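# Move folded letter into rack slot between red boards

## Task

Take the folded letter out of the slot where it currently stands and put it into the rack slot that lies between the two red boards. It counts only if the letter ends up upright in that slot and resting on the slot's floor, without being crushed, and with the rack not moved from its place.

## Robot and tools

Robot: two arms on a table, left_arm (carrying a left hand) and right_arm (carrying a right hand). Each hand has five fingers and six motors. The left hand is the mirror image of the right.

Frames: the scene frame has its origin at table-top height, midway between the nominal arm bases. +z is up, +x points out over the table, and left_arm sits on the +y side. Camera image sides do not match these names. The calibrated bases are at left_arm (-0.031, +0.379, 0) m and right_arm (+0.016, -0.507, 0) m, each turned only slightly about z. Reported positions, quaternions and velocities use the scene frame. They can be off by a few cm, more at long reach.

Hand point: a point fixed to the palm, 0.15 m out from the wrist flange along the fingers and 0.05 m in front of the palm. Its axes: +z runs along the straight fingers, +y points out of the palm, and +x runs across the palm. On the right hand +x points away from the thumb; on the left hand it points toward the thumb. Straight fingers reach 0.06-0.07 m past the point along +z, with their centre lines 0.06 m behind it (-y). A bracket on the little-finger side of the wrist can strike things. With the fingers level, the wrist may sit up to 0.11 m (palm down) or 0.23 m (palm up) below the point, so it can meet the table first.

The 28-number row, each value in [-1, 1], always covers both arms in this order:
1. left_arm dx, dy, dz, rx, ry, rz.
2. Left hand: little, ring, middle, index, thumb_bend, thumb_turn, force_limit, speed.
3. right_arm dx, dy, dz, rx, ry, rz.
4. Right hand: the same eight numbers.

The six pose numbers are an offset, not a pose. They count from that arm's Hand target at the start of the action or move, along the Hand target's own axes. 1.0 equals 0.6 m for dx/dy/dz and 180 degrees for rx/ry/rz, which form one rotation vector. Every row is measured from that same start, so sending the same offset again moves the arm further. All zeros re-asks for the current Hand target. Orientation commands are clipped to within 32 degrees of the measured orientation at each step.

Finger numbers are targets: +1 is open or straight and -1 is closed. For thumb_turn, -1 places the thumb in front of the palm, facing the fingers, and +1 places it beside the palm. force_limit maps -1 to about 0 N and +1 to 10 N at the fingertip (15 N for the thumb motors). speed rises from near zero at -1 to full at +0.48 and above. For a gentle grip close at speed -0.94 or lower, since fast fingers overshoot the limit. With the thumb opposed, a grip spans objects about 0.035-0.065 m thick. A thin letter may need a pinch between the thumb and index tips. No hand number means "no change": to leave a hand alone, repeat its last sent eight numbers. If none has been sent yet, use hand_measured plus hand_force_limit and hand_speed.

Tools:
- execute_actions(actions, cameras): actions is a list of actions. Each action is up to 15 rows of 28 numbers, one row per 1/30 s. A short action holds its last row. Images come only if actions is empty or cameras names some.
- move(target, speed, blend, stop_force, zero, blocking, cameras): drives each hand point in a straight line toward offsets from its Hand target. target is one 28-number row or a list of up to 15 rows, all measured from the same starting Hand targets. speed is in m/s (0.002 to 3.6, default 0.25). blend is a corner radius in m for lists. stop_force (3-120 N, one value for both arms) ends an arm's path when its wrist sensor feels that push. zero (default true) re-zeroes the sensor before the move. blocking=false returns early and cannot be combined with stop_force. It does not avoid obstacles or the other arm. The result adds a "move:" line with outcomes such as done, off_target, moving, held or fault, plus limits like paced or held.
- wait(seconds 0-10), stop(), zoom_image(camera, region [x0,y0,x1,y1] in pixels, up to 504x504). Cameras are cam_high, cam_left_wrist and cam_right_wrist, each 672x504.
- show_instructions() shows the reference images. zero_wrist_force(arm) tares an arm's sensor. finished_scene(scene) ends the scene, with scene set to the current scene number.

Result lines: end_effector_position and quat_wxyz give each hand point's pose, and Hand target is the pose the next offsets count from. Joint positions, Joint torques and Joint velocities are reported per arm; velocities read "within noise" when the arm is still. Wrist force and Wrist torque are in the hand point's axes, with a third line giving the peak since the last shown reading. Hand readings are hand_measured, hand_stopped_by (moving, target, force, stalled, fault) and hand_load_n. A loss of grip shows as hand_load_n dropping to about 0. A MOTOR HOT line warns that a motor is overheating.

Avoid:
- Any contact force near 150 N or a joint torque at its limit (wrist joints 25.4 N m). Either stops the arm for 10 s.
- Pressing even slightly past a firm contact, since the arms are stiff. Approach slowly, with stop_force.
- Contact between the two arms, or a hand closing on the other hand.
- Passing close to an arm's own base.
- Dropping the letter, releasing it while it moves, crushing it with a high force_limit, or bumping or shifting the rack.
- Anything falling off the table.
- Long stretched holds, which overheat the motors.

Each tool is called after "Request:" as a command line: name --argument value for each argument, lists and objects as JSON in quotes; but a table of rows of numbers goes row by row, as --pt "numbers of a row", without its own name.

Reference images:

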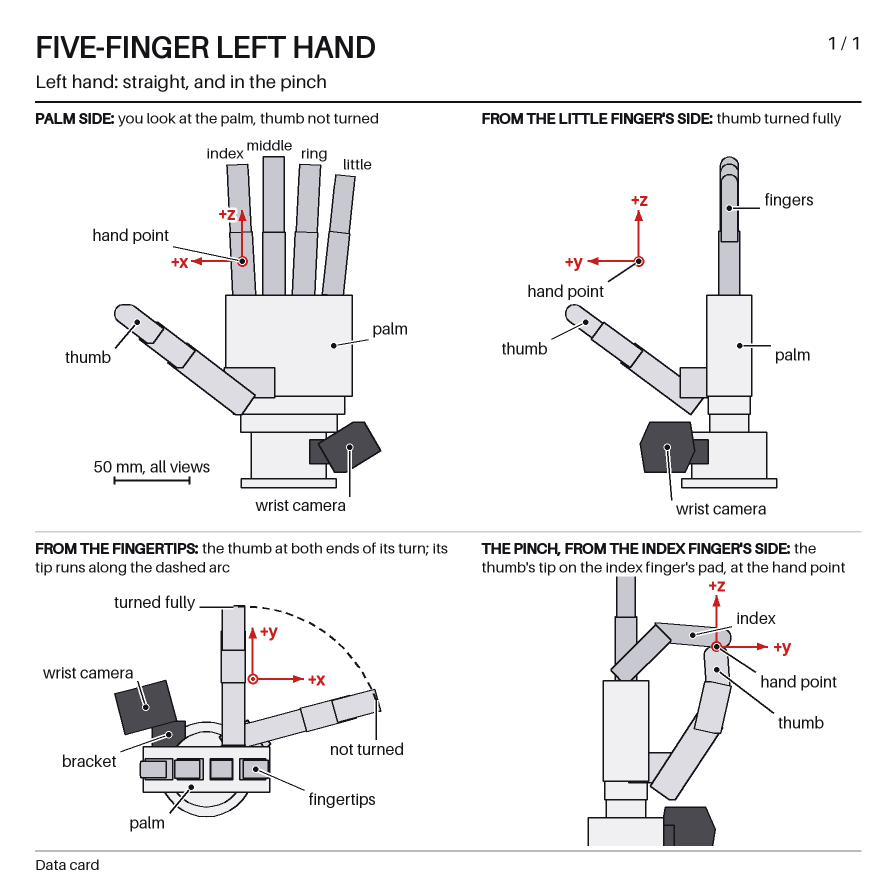

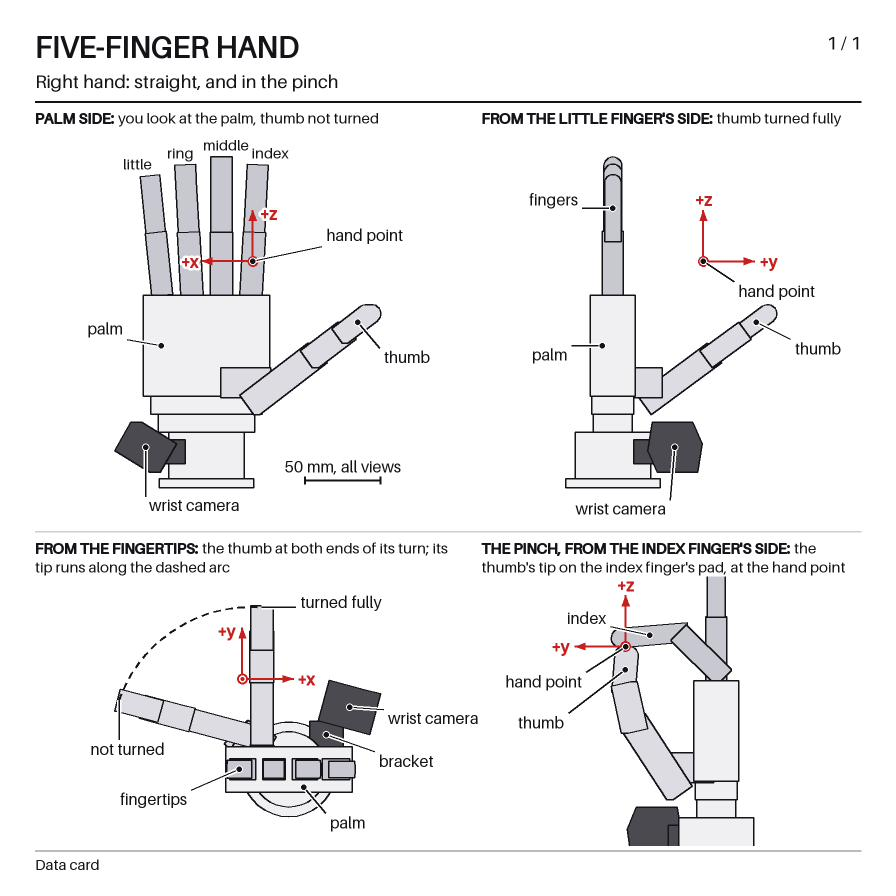

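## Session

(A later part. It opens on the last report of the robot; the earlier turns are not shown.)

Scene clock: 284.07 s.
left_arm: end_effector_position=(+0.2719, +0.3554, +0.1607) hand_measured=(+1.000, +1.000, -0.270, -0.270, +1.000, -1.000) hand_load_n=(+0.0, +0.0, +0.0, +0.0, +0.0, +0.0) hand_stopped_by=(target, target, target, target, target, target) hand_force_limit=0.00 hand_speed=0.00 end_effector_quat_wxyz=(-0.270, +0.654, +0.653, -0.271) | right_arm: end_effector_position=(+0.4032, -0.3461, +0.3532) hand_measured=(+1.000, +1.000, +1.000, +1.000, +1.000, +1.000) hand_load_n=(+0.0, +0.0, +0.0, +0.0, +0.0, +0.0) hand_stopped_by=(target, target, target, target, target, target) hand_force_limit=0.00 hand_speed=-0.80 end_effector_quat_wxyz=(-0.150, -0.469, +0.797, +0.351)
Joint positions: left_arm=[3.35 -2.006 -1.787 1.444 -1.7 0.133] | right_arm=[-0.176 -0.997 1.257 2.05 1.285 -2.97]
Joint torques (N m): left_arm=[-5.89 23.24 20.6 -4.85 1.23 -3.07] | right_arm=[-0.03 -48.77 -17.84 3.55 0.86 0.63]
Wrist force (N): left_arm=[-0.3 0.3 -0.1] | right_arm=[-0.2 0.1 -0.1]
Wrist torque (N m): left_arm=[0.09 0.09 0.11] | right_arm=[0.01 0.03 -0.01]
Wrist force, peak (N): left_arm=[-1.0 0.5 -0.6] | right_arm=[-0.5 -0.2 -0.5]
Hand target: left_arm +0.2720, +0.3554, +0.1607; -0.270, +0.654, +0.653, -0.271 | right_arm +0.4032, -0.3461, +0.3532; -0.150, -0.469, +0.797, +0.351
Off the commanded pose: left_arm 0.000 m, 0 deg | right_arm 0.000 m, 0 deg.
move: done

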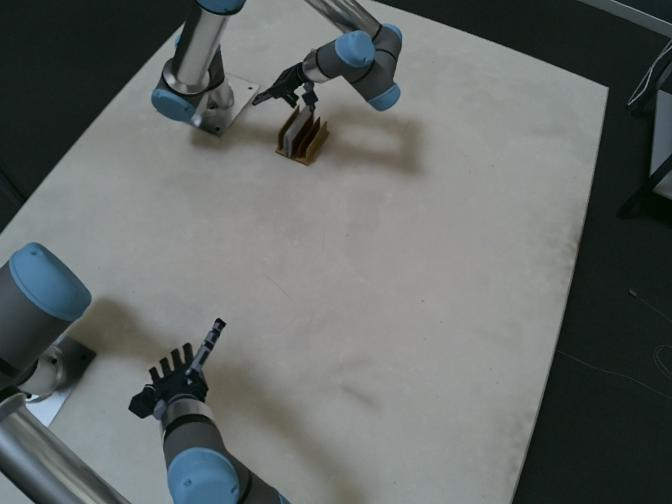

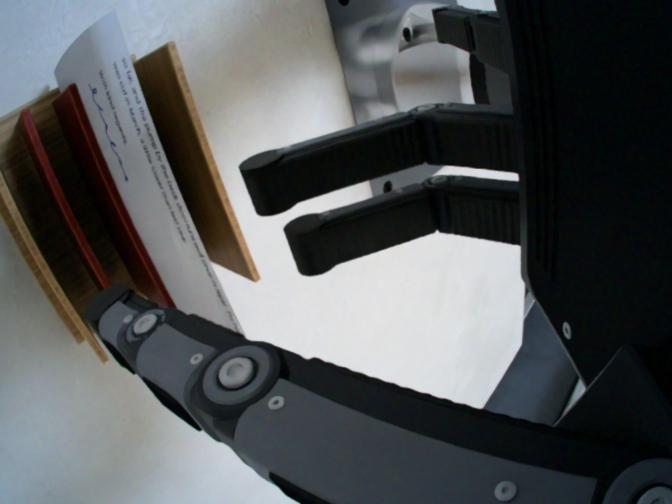

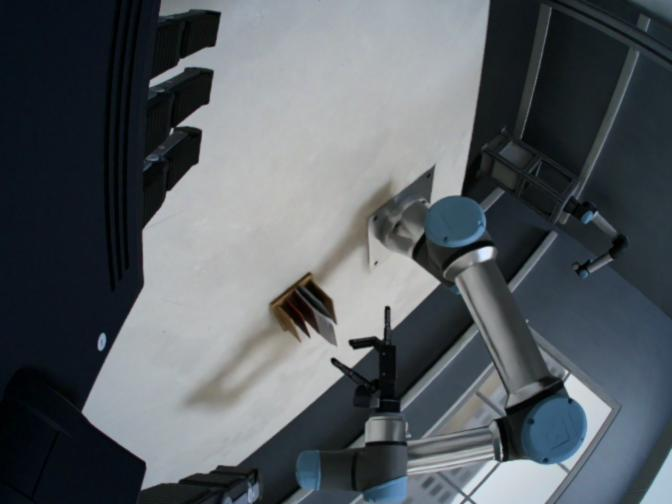

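Request:
move --target '[0,0.0424,0.0424,0,0,0,1,1,-0.27,-0.27,1,-1,0,0, 0,0,0,0,0,0,1,1,1,1,1,1,0,-0.8]' --speed 0.1 --cameras '["all"]'

Request:
zoom_image --camera "cam_high" --region '[240, 60, 380, 180]'

Request:
zoom_image --camera "cam_right_wrist" --region '[260, 260, 400, 380]'

Scene clock: 293.30 s.
left_arm: end_effector_position=(+0.2720, +0.3553, +0.1249) hand_measured=(+1.000, +1.000, -0.270, -0.270, +1.000, -1.000) hand_load_n=(+0.0, +0.0, +0.5, +0.0, +0.0, +0.0) hand_stopped_by=(target, target, target, target, target, target) hand_force_limit=0.00 hand_speed=0.00 end_effector_quat_wxyz=(-0.270, +0.654, +0.653, -0.271) | right_arm: end_effector_position=(+0.4032, -0.3461, +0.3532) hand_measured=(+1.000, +1.000, +1.000, +1.000, +1.000, +1.000) hand_load_n=(+0.0, +0.0, +0.0, -0.5, +0.0, +0.0) hand_stopped_by=(target, target, target, target, target, target) hand_force_limit=0.00 hand_speed=-0.80 end_effector_quat_wxyz=(-0.150, -0.469, +0.797, +0.351)
Joint positions: left_arm=[3.35 -2.061 -1.816 1.528 -1.7 0.133] | right_arm=[-0.176 -0.997 1.257 2.05 1.285 -2.97]
Joint torques (N m): left_arm=[-4.19 24.29 4.51 -0.84 0.74 -2.43] | right_arm=[-0.15 -48.49 -18.37 3.6 0.81 0.65]
Wrist force (N): left_arm=[-0.2 0.2 -0.1] | right_arm=[-0.2 -0.1 0.0]
Wrist torque (N m): left_arm=[0.08 0.09 0.11] | right_arm=[-0.01 0.02 -0.01]
Wrist force, peak (N): left_arm=[-0.3 -0.5 -0.7] | right_arm=[-0.4 -0.2 -0.4]
Hand target: left_arm +0.2720, +0.3553, +0.1247; -0.270, +0.654, +0.653, -0.271 | right_arm +0.4032, -0.3461, +0.3532; -0.150, -0.469, +0.797, +0.351
Off the commanded pose: left_arm 0.000 m, 0 deg | right_arm 0.000 m, 0 deg.
move: done

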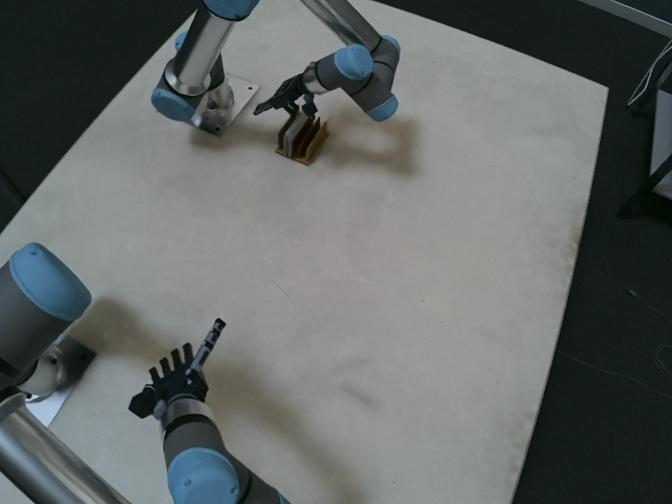

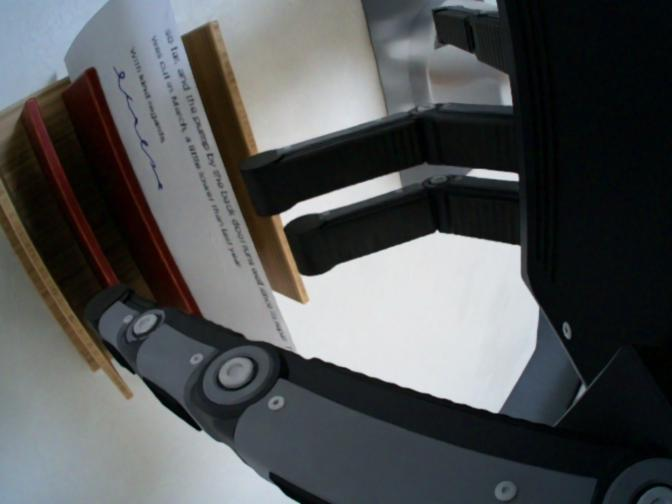

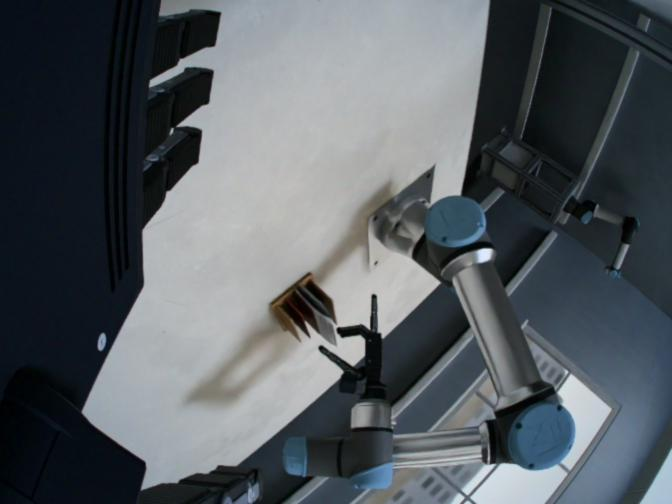

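Scaled by 3.600 from the camera's 672x504 image, which has a finer 960x720 frame.

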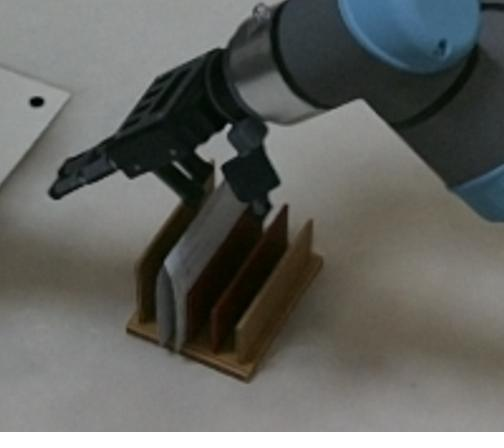

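Scaled by 3.600 from the camera's 672x504 image, which has a finer 960x720 frame.

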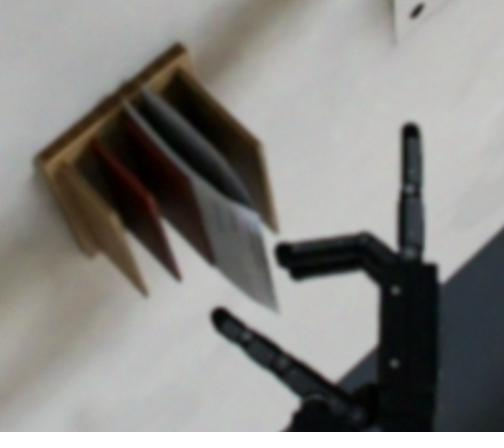

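Request:
move --target '[0,0.0224,0.0318,0,0,0,1,1,-0.27,-0.27,1,-1,0,0, 0,0,0,0,0,0,1,1,1,1,1,1,0,-0.8]' --speed 0.06 --cameras '["all"]'

Request:
zoom_image --camera "cam_right_wrist" --region '[260, 260, 400, 380]'

Scene clock: 309.23 s.
left_arm: end_effector_position=(+0.2680, +0.3552, +0.1018) hand_measured=(+1.000, +1.000, -0.270, -0.270, +1.000, -1.000) hand_load_n=(+0.0, +0.0, +0.0, +0.0, +0.0, +0.0) hand_stopped_by=(target, target, target, target, target, target) hand_force_limit=0.00 hand_speed=0.00 end_effector_quat_wxyz=(-0.270, +0.654, +0.653, -0.271) | right_arm: end_effector_position=(+0.4032, -0.3461, +0.3532) hand_measured=(+1.000, +1.000, +1.000, +1.000, +1.000, +1.000) hand_load_n=(+0.0, +0.0, +0.0, +0.0, +0.0, +0.0) hand_stopped_by=(target, target, target, target, target, target) hand_force_limit=0.00 hand_speed=-0.80 end_effector_quat_wxyz=(-0.150, -0.469, +0.797, +0.351)
Joint positions: left_arm=[3.351 -2.093 -1.843 1.587 -1.701 0.134] | right_arm=[-0.176 -0.997 1.257 2.05 1.285 -2.97]
Joint torques (N m): left_arm=[9.03 23.74 3.1 -0.6 -1.67 2.22] | right_arm=[0.28 -49.12 -17.64 3.61 0.87 0.71]
Wrist force (N): left_arm=[-0.1 0.1 -0.2] | right_arm=[-0.1 -0.3 0.0]
Wrist torque (N m): left_arm=[0.07 0.07 -0.10] | right_arm=[-0.05 0.01 -0.01]
Wrist force, peak (N): left_arm=[-0.5 0.5 0.2] | right_arm=[-0.5 -0.4 -0.1]
Hand target: left_arm +0.2679, +0.3552, +0.1017; -0.270, +0.654, +0.653, -0.271 | right_arm +0.4032, -0.3461, +0.3532; -0.150, -0.469, +0.797, +0.351
Off the commanded pose: left_arm 0.000 m, 0 deg | right_arm 0.000 m, 0 deg.
move: done

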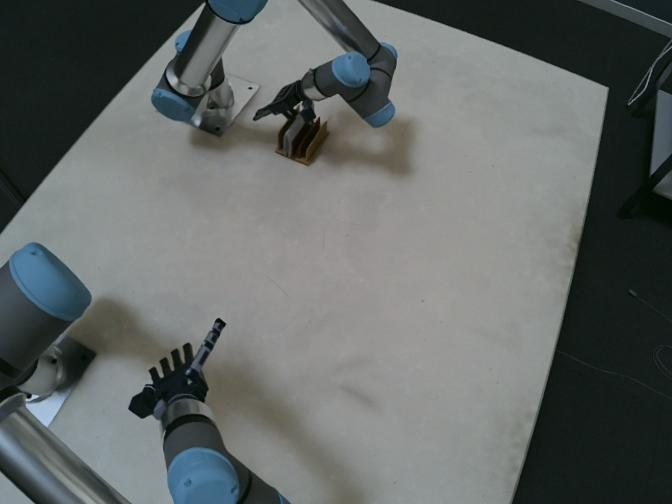

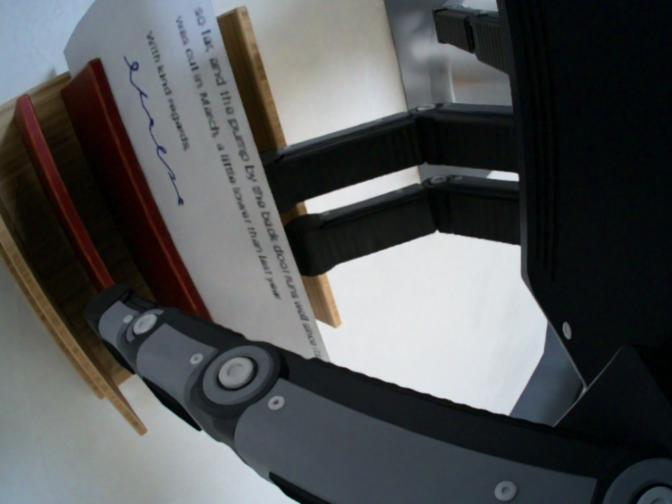

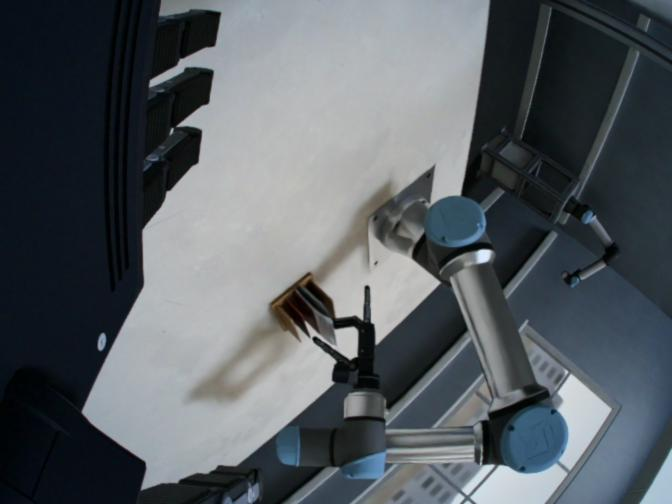

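Scaled by 3.600 from the camera's 672x504 image, which has a finer 960x720 frame.

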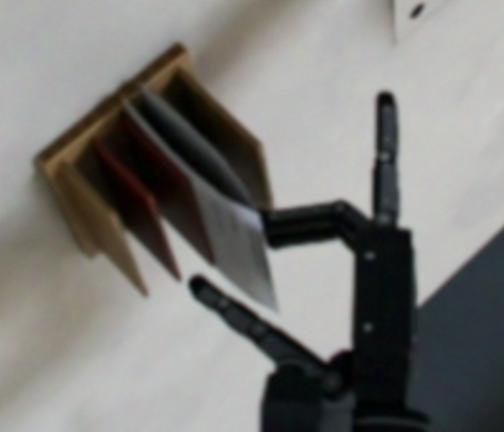

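Request:
move --target '[0,0,0,0,0,0,1,1,-0.34,-0.34,0.5,-1,-0.7,-0.8, 0,0,0,0,0,0,1,1,1,1,1,1,0,-0.8]' --speed 0.06 --cameras '["all"]'

Request:
zoom_image --camera "cam_right_wrist" --region '[260, 260, 400, 380]'

Scene clock: 325.83 s.
left_arm: end_effector_position=(+0.2679, +0.3552, +0.1017) hand_measured=(+1.000, +1.000, -0.340, -0.340, +0.500, -1.000) hand_load_n=(+0.0, -0.5, +0.0, +0.0, +0.0, +0.0) hand_stopped_by=(target, target, target, target, target, target) hand_force_limit=-0.70 hand_speed=-0.80 end_effector_quat_wxyz=(-0.270, +0.654, +0.653, -0.271) | right_arm: end_effector_position=(+0.4032, -0.3461, +0.3532) hand_measured=(+1.000, +1.000, +1.000, +1.000, +1.000, +1.000) hand_load_n=(+0.0, +0.0, +0.0, -0.5, -0.5, +0.0) hand_stopped_by=(target, target, target, target, target, target) hand_force_limit=0.00 hand_speed=-0.80 end_effector_quat_wxyz=(-0.150, -0.469, +0.797, +0.351)
Joint positions: left_arm=[3.351 -2.093 -1.843 1.587 -1.701 0.134] | right_arm=[-0.176 -0.997 1.257 2.05 1.285 -2.97]
Joint torques (N m): left_arm=[7.65 25.35 3.96 -1.22 -1.46 2.31] | right_arm=[0.21 -48.88 -17.87 3.66 0.94 0.7]
Wrist force (N): left_arm=[-0.4 0.3 -0.2] | right_arm=[0.0 0.0 0.0]
Wrist torque (N m): left_arm=[0.09 0.11 -0.11] | right_arm=[0.00 0.00 0.00]
Wrist force, peak (N): left_arm=[-0.5 0.2 -0.5] | right_arm=[-0.4 -0.1 -0.5]
Hand target: left_arm +0.2679, +0.3552, +0.1017; -0.270, +0.654, +0.653, -0.271 | right_arm +0.4032, -0.3461, +0.3532; -0.150, -0.469, +0.797, +0.351
Off the commanded pose: left_arm 0.000 m, 0 deg | right_arm 0.000 m, 0 deg.
move: done

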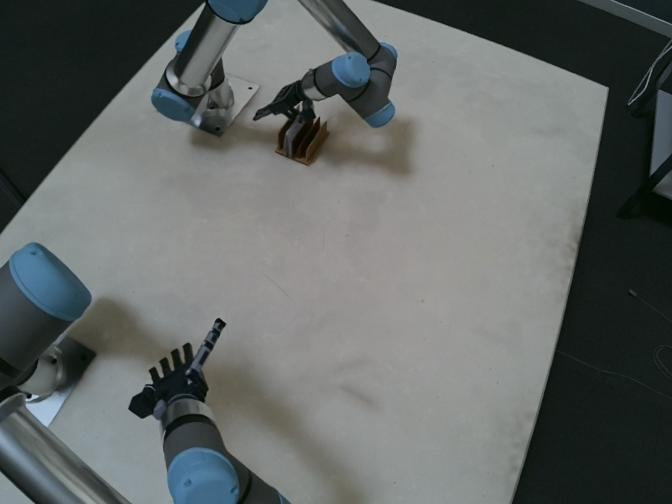

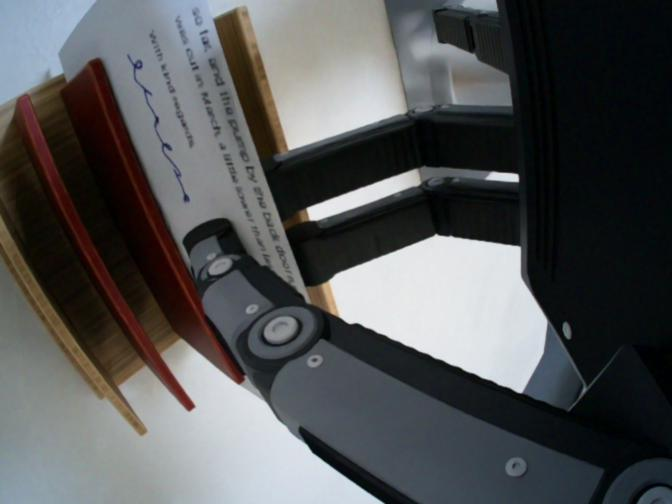

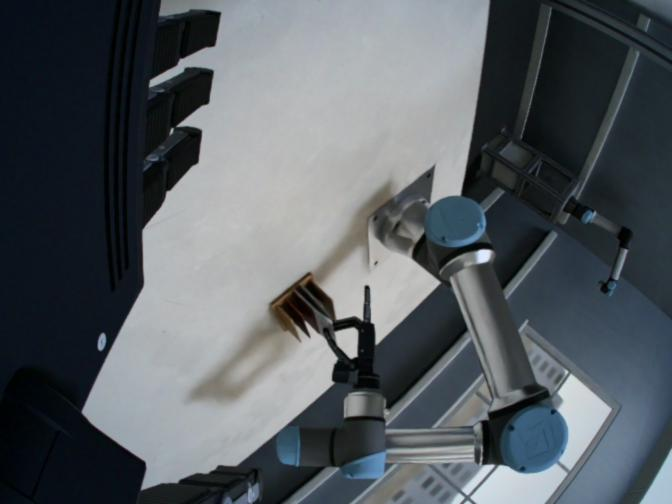

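Scaled by 3.600 from the camera's 672x504 image, which has a finer 960x720 frame.

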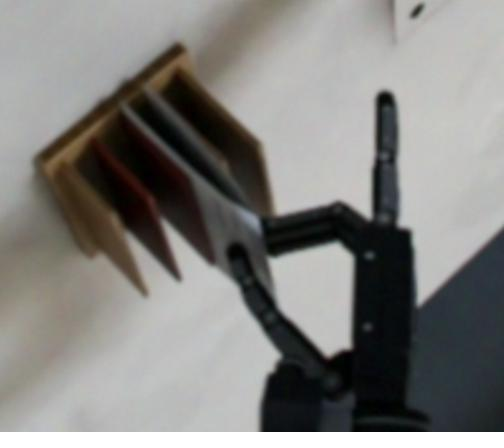

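Request:
move --target '[0,0,0,0,0,0,1,1,-0.34,-0.34,0.0,-1,-0.75,-0.9, 0,0,0,0,0,0,1,1,1,1,1,1,0,-0.8]' --speed 0.06 --cameras '["all"]'

Request:
zoom_image --camera "cam_right_wrist" --region '[260, 260, 400, 380]'

Scene clock: 329.47 s.
left_arm: end_effector_position=(+0.2679, +0.3552, +0.1017) hand_measured=(+1.000, +1.000, -0.340, -0.340, +0.382, -1.000) hand_load_n=(+0.0, +0.5, +0.0, +0.0, +1.5, +0.5) hand_stopped_by=(target, target, target, target, force, target) hand_force_limit=-0.75 hand_speed=-0.90 end_effector_quat_wxyz=(-0.270, +0.654, +0.653, -0.271) | right_arm: end_effector_position=(+0.4032, -0.3461, +0.3532) hand_measured=(+1.000, +1.000, +1.000, +1.000, +1.000, +1.000) hand_load_n=(+0.0, +0.0, -0.5, +0.0, +0.0, +0.0) hand_stopped_by=(target, target, target, target, target, target) hand_force_limit=0.00 hand_speed=-0.80 end_effector_quat_wxyz=(-0.150, -0.469, +0.797, +0.351)
Joint positions: left_arm=[3.351 -2.093 -1.843 1.587 -1.701 0.134] | right_arm=[-0.176 -0.997 1.257 2.05 1.285 -2.97]
Joint torques (N m): left_arm=[7.41 24.63 6.84 -2.74 -1.25 2.53] | right_arm=[0.23 -48.71 -18.36 3.59 1.09 0.79]
Wrist force (N): left_arm=[-0.4 0.0 -0.2] | right_arm=[-0.2 0.1 -0.1]
Wrist torque (N m): left_arm=[0.05 0.12 -0.11] | right_arm=[0.02 0.03 0.00]
Wrist force, peak (N): left_arm=[-0.6 0.1 -0.3] | right_arm=[-0.6 0.0 -0.1]
Hand target: left_arm +0.2679, +0.3552, +0.1017; -0.270, +0.654, +0.653, -0.271 | right_arm +0.4032, -0.3461, +0.3532; -0.150, -0.469, +0.797, +0.351
Off the commanded pose: left_arm 0.000 m, 0 deg | right_arm 0.000 m, 0 deg.
move: done

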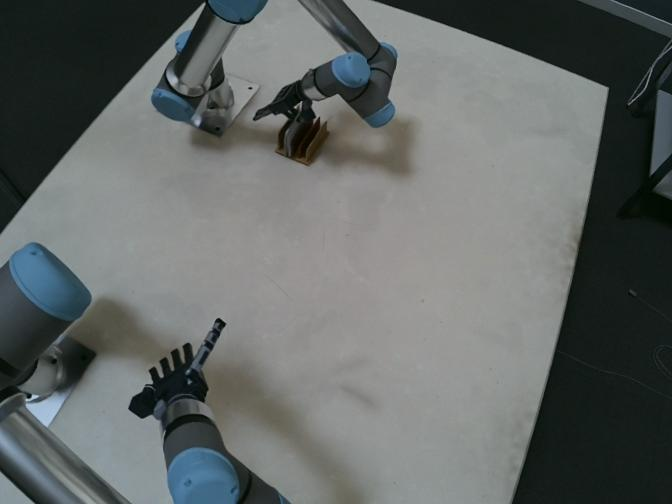

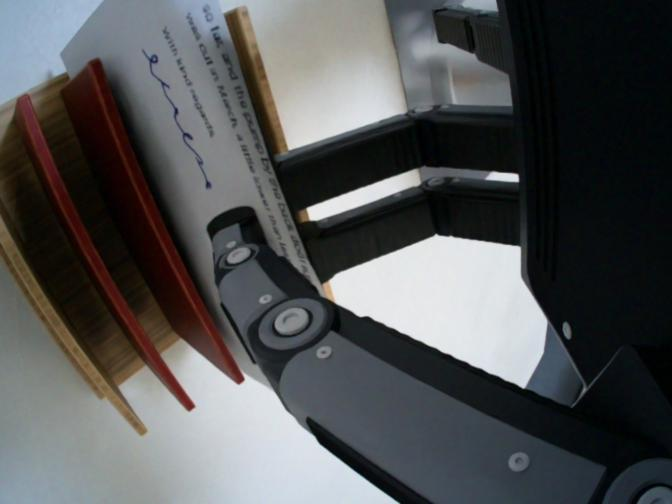

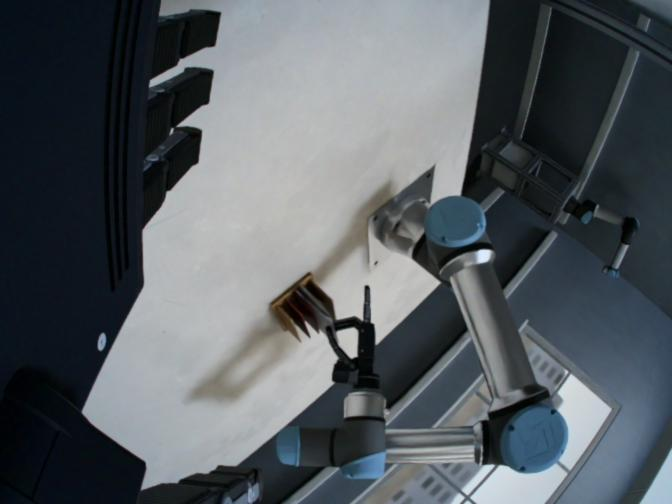

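Scaled by 3.600 from the camera's 672x504 image, which has a finer 960x720 frame.

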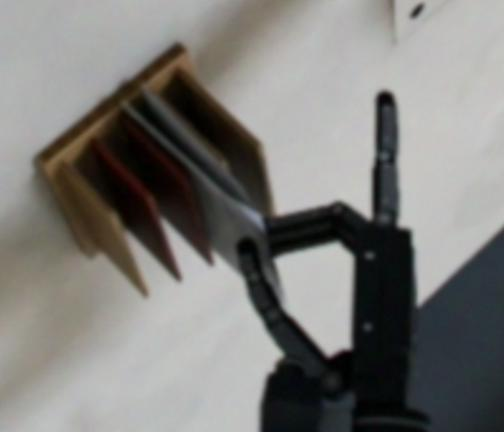

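Request:
move --target '[0,0,0,0,0,0,1,1,-0.5,-0.5,0.0,-1,-0.7,-0.92, 0,0,0,0,0,0,1,1,1,1,1,1,0,-0.8]' --speed 0.06 --cameras '["all"]'

Request:
zoom_image --camera "cam_right_wrist" --region '[260, 260, 400, 380]'

Scene clock: 333.93 s.
left_arm: end_effector_position=(+0.2679, +0.3552, +0.1017) hand_measured=(+1.000, +1.000, -0.346, -0.474, +0.382, -1.000) hand_load_n=(+0.0, +0.0, +2.5, +1.0, +3.5, +0.5) hand_stopped_by=(target, target, force, force, force, target) hand_force_limit=-0.70 hand_speed=-0.92 end_effector_quat_wxyz=(-0.270, +0.654, +0.653, -0.271) | right_arm: end_effector_position=(+0.4032, -0.3461, +0.3532) hand_measured=(+1.000, +1.000, +1.000, +1.000, +1.000, +1.000) hand_load_n=(+0.0, +0.0, +0.0, +0.0, +0.0, +0.0) hand_stopped_by=(target, target, target, target, target, target) hand_force_limit=0.00 hand_speed=-0.80 end_effector_quat_wxyz=(-0.150, -0.469, +0.797, +0.351)
Joint positions: left_arm=[3.351 -2.093 -1.843 1.587 -1.701 0.134] | right_arm=[-0.176 -0.997 1.257 2.05 1.285 -2.97]
Joint torques (N m): left_arm=[6.67 26.31 7.96 -3.45 -1.02 2.33] | right_arm=[0.08 -48.57 -18.09 3.68 1.09 0.74]
Wrist force (N): left_arm=[-0.3 0.1 -0.1] | right_arm=[0.0 0.2 -0.3]
Wrist torque (N m): left_arm=[0.06 0.10 -0.10] | right_arm=[0.04 0.01 0.01]
Wrist force, peak (N): left_arm=[-0.7 -0.1 -0.3] | right_arm=[-0.4 0.0 -0.3]
Hand target: left_arm +0.2679, +0.3552, +0.1017; -0.270, +0.654, +0.653, -0.271 | right_arm +0.4032, -0.3461, +0.3532; -0.150, -0.469, +0.797, +0.351
Off the commanded pose: left_arm 0.000 m, 0 deg | right_arm 0.000 m, 0 deg.
move: done

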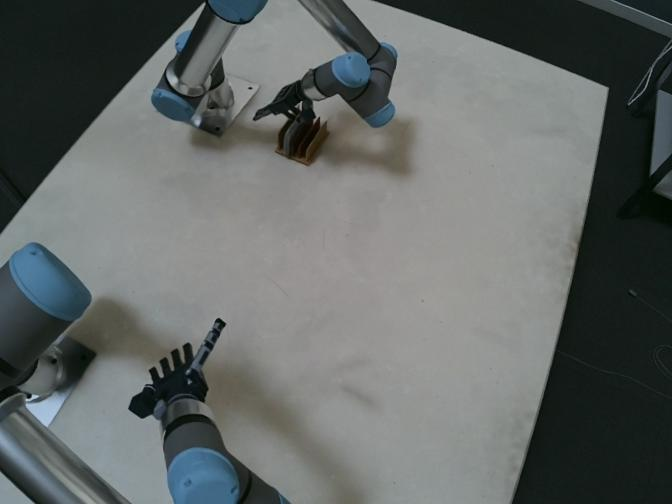

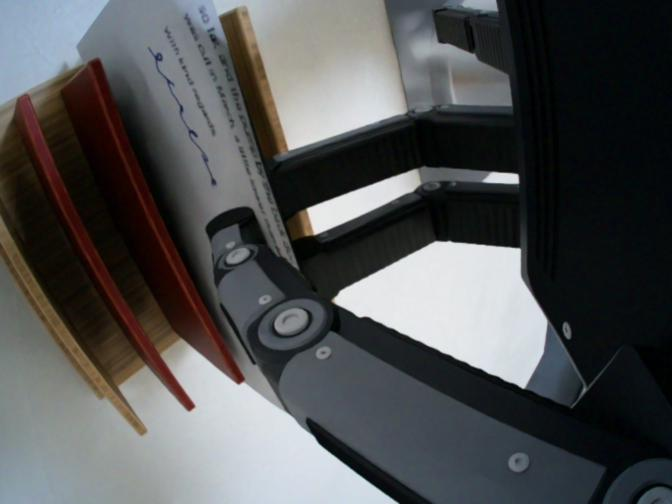

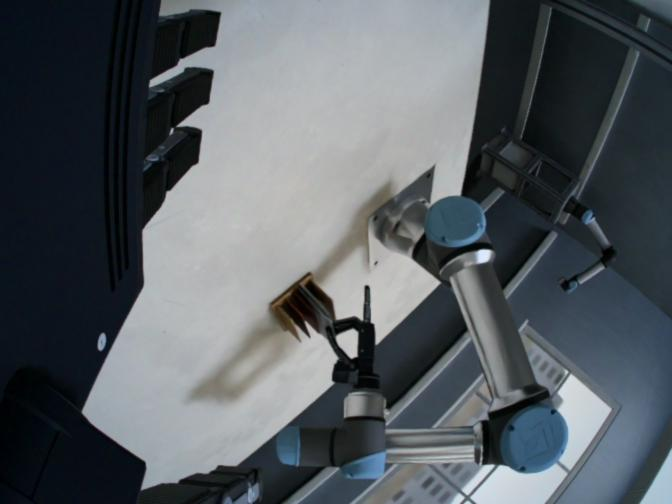

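Scaled by 3.600 from the camera's 672x504 image, which has a finer 960x720 frame.

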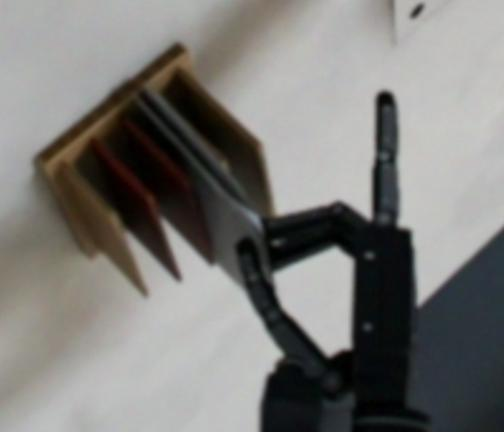

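Request:
move --target '[0,0,0,0,0,0,1,1,-0.5,-0.38,0.0,-1,-0.7,-0.8, 0,0,0,0,0,0,1,1,1,1,1,1,0,-0.8]' --speed 0.06 --cameras '["all"]'

Request:
zoom_image --camera "cam_left_wrist" --region '[0, 0, 400, 300]'

Scene clock: 339.30 s.
left_arm: end_effector_position=(+0.2679, +0.3552, +0.1017) hand_measured=(+1.000, +1.000, -0.346, -0.380, +0.382, -1.000) hand_load_n=(+0.0, +0.0, +2.5, +0.0, +2.5, +0.5) hand_stopped_by=(target, target, force, target, force, target) hand_force_limit=-0.70 hand_speed=-0.80 end_effector_quat_wxyz=(-0.270, +0.654, +0.653, -0.271) | right_arm: end_effector_position=(+0.4032, -0.3461, +0.3532) hand_measured=(+1.000, +1.000, +1.000, +1.000, +1.000, +1.000) hand_load_n=(+0.0, +0.0, +0.0, +0.0, +0.0, +0.0) hand_stopped_by=(target, target, target, target, target, target) hand_force_limit=0.00 hand_speed=-0.80 end_effector_quat_wxyz=(-0.150, -0.469, +0.797, +0.351)
Joint positions: left_arm=[3.351 -2.093 -1.843 1.587 -1.701 0.134] | right_arm=[-0.176 -0.997 1.257 2.05 1.285 -2.97]
Joint torques (N m): left_arm=[7.46 25.32 9.76 -3.22 -0.73 2.51] | right_arm=[-0.16 -48.66 -18.06 3.67 1.06 0.68]
Wrist force (N): left_arm=[-0.3 0.0 0.0] | right_arm=[-0.3 -0.1 -0.2]
Wrist torque (N m): left_arm=[0.04 0.10 -0.10] | right_arm=[0.00 0.05 -0.01]
Wrist force, peak (N): left_arm=[-0.7 0.1 -0.3] | right_arm=[-0.6 0.2 0.1]
Hand target: left_arm +0.2679, +0.3552, +0.1017; -0.270, +0.654, +0.653, -0.271 | right_arm +0.4032, -0.3461, +0.3532; -0.150, -0.469, +0.797, +0.351
Off the commanded pose: left_arm 0.000 m, 0 deg | right_arm 0.000 m, 0 deg.
move: done

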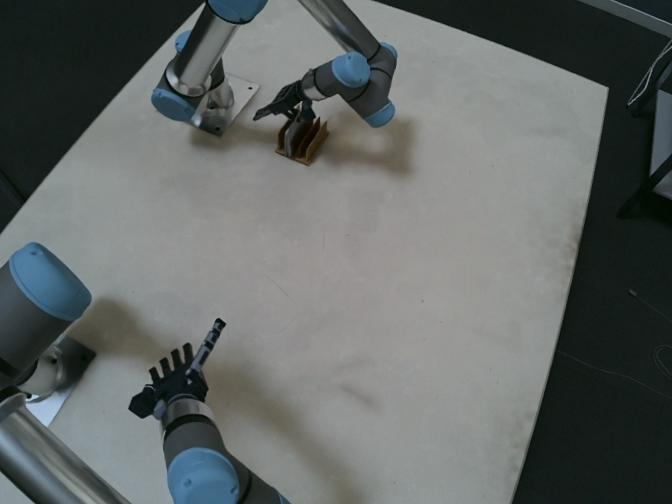

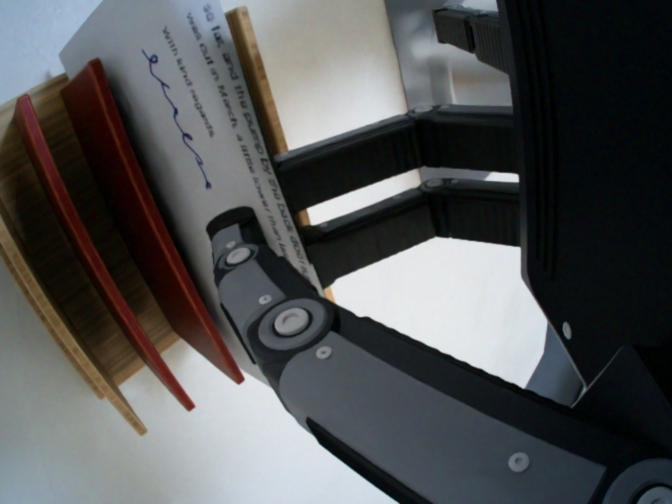

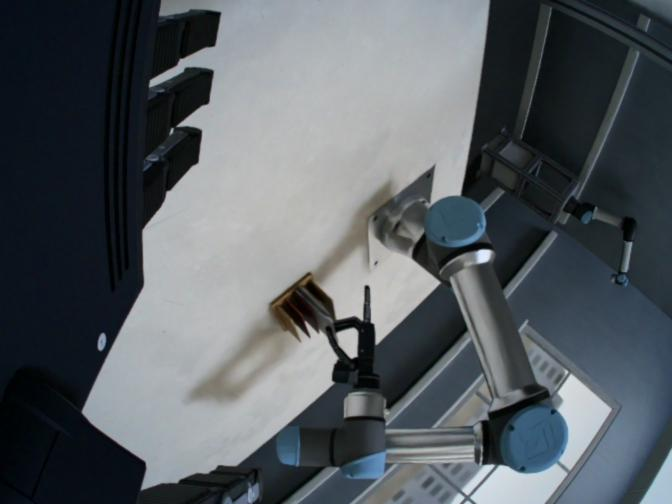

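Scaled by 1.260 from the camera's 672x504 image, which has a finer 960x720 frame.

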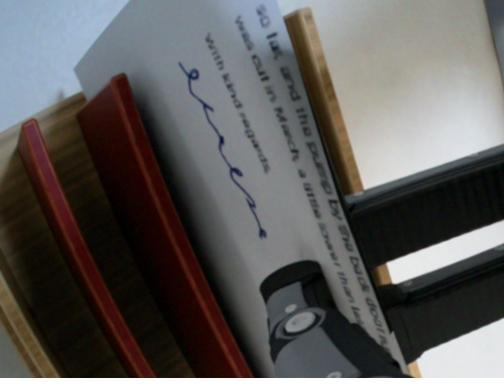

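Request:
move --target '[0,-0.0354,-0.0354,0,0,0,1,1,-0.5,-0.38,0.0,-1,-0.7,-0.8, 0,0,0,0,0,0,1,1,1,1,1,1,0,-0.8]' --speed 0.05 --cameras '["all"]'

Request:
zoom_image --camera "cam_right_wrist" --region '[260, 260, 400, 380]'

Request:
zoom_image --camera "cam_high" --region '[240, 60, 380, 180]'

Scene clock: 345.07 s.
left_arm: end_effector_position=(+0.2680, +0.3553, +0.1316) hand_measured=(+1.000, +1.000, -0.346, -0.380, +0.382, -1.000) hand_load_n=(+0.0, +0.0, +2.5, +0.0, +3.0, +0.5) hand_stopped_by=(target, target, force, target, force, target) hand_force_limit=-0.70 hand_speed=-0.80 end_effector_quat_wxyz=(-0.270, +0.654, +0.653, -0.271) | right_arm: end_effector_position=(+0.4032, -0.3461, +0.3532) hand_measured=(+1.000, +1.000, +1.000, +1.000, +1.000, +1.000) hand_load_n=(+0.0, +0.0, +0.0, +0.0, +0.0, +0.0) hand_stopped_by=(target, target, target, target, target, target) hand_force_limit=0.00 hand_speed=-0.80 end_effector_quat_wxyz=(-0.150, -0.469, +0.797, +0.351)
Joint positions: left_arm=[3.351 -2.043 -1.823 1.518 -1.701 0.134] | right_arm=[-0.176 -0.997 1.257 2.05 1.285 -2.97]
Joint torques (N m): left_arm=[7.87 39.58 18 -4.44 -1 2.19] | right_arm=[0.01 -48.78 -18.2 3.63 1.09 0.85]
Wrist force (N): left_arm=[-0.4 0.0 -0.1] | right_arm=[-0.3 -0.2 0.0]
Wrist torque (N m): left_arm=[0.04 0.11 -0.10] | right_arm=[-0.03 0.05 -0.02]
Wrist force, peak (N): left_arm=[-0.6 0.0 -0.3] | right_arm=[-0.3 0.0 -0.4]
Hand target: left_arm +0.2680, +0.3553, +0.1318; -0.270, +0.654, +0.653, -0.271 | right_arm +0.4032, -0.3461, +0.3532; -0.150, -0.469, +0.797, +0.351
Off the commanded pose: left_arm 0.000 m, 0 deg | right_arm 0.000 m, 0 deg.
move: done

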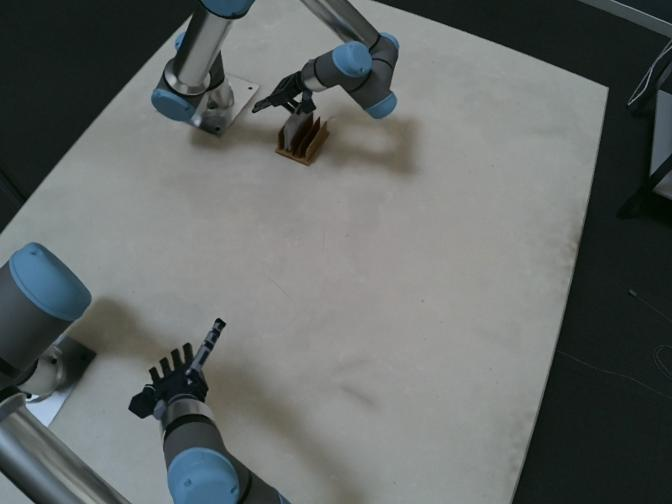

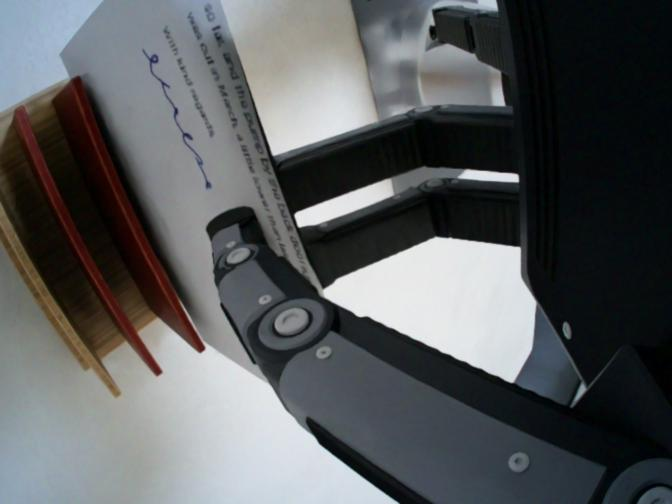

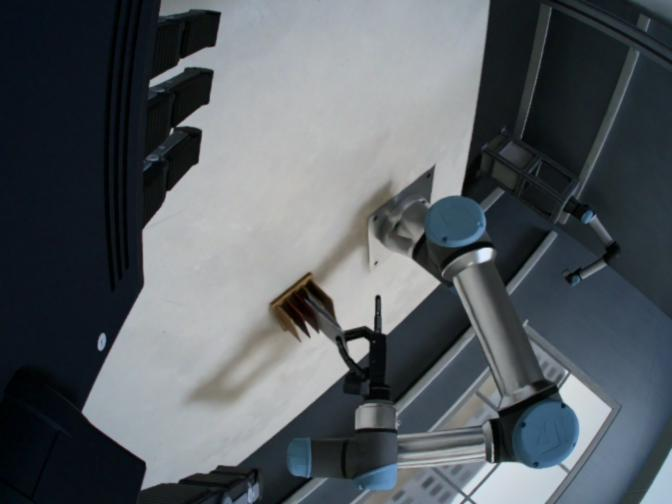

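Scaled by 3.600 from the camera's 672x504 image, which has a finer 960x720 frame.

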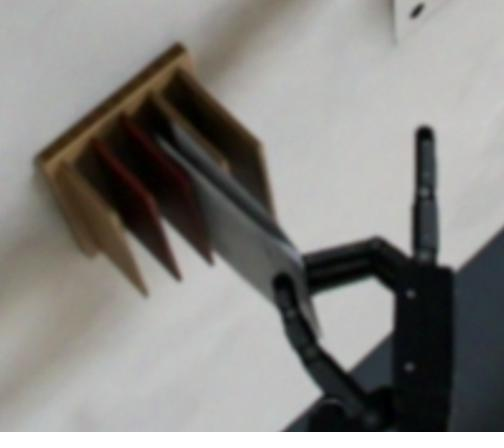

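Scaled by 3.600 from the camera's 672x504 image, which has a finer 960x720 frame.

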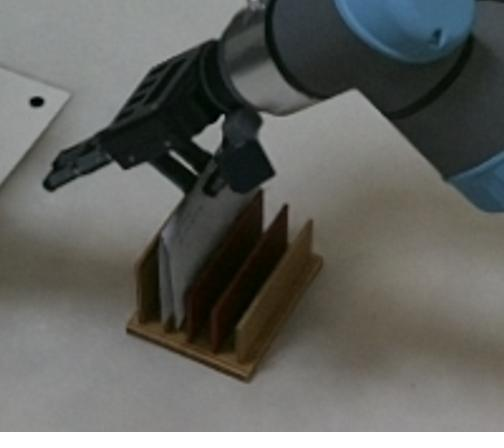

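Request:
move --target '[0,-0.1,-0.1,0,0,0,1,1,-0.5,-0.38,0.0,-1,-0.7,-0.8, 0,0,0,0,0,0,1,1,1,1,1,1,0,-0.8]' --speed 0.08 --cameras '["all"]'

Request:
zoom_image --camera "cam_right_wrist" --region '[260, 260, 400, 380]'

Request:
zoom_image --camera "cam_high" --region '[240, 60, 380, 180]'

Scene clock: 351.47 s.
left_arm: end_effector_position=(+0.2681, +0.3555, +0.2165) hand_measured=(+1.000, +1.000, -0.346, -0.380, +0.382, -1.000) hand_load_n=(+0.0, +0.0, +2.0, +0.0, +2.5, +0.5) hand_stopped_by=(target, target, force, target, force, target) hand_force_limit=-0.70 hand_speed=-0.80 end_effector_quat_wxyz=(-0.270, +0.654, +0.653, -0.271) | right_arm: end_effector_position=(+0.4032, -0.3461, +0.3532) hand_measured=(+1.000, +1.000, +1.000, +1.000, +1.000, +1.000) hand_load_n=(+0.0, +0.0, +0.0, +0.0, +0.0, +0.5) hand_stopped_by=(target, target, target, target, target, target) hand_force_limit=0.00 hand_speed=-0.80 end_effector_quat_wxyz=(-0.150, -0.469, +0.797, +0.351)
Joint positions: left_arm=[3.352 -1.924 -1.739 1.314 -1.701 0.134] | right_arm=[-0.176 -0.997 1.257 2.05 1.285 -2.97]
Joint torques (N m): left_arm=[3.92 37.46 19.39 -4.81 -0.48 1.44] | right_arm=[0.38 -48.99 -18.2 3.65 1.14 0.77]
Wrist force (N): left_arm=[-0.5 0.1 -0.4] | right_arm=[0.0 0.0 0.0]
Wrist torque (N m): left_arm=[0.08 0.12 -0.12] | right_arm=[-0.01 -0.01 0.00]
Wrist force, peak (N): left_arm=[-0.3 -0.3 -0.8] | right_arm=[-0.5 -0.1 -0.3]
Hand target: left_arm +0.2681, +0.3555, +0.2166; -0.270, +0.654, +0.653, -0.271 | right_arm +0.4032, -0.3461, +0.3532; -0.150, -0.469, +0.797, +0.351
Off the commanded pose: left_arm 0.000 m, 0 deg | right_arm 0.000 m, 0 deg.
move: done

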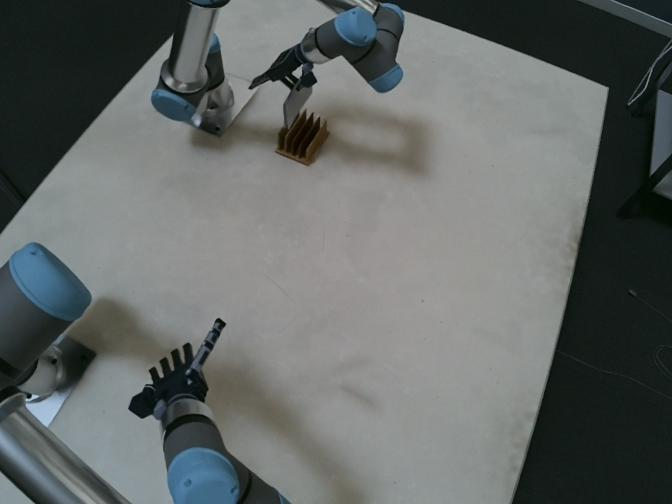

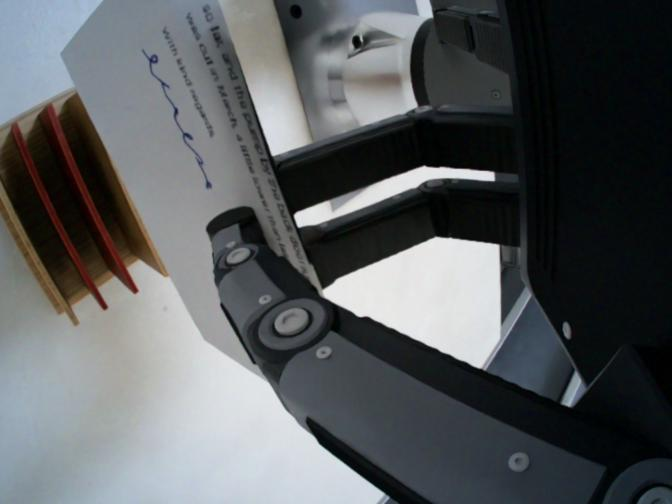

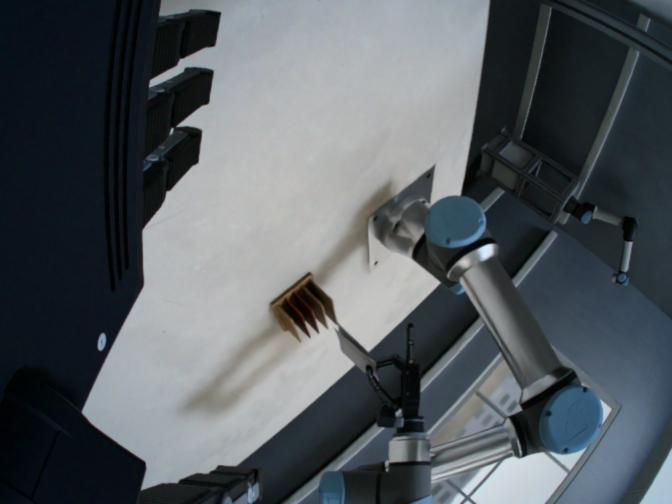

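Scaled by 3.600 from the camera's 672x504 image, which has a finer 960x720 frame.

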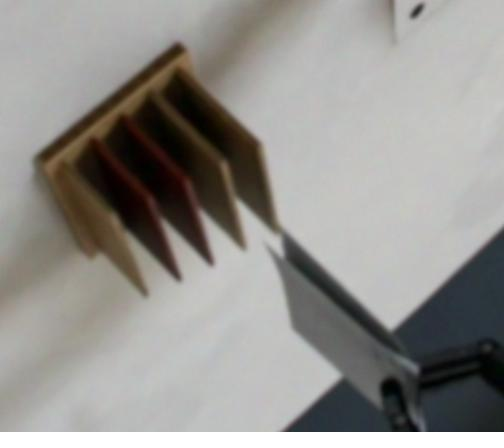

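Scaled by 3.600 from the camera's 672x504 image, which has a finer 960x720 frame.

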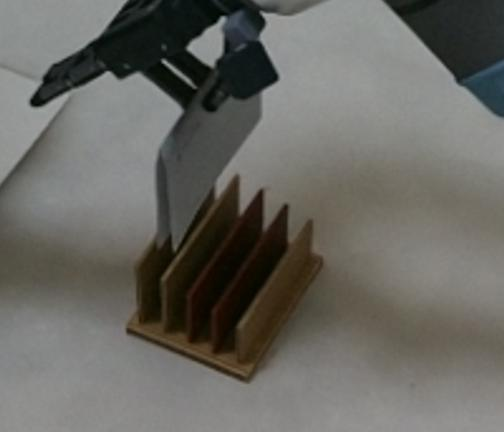

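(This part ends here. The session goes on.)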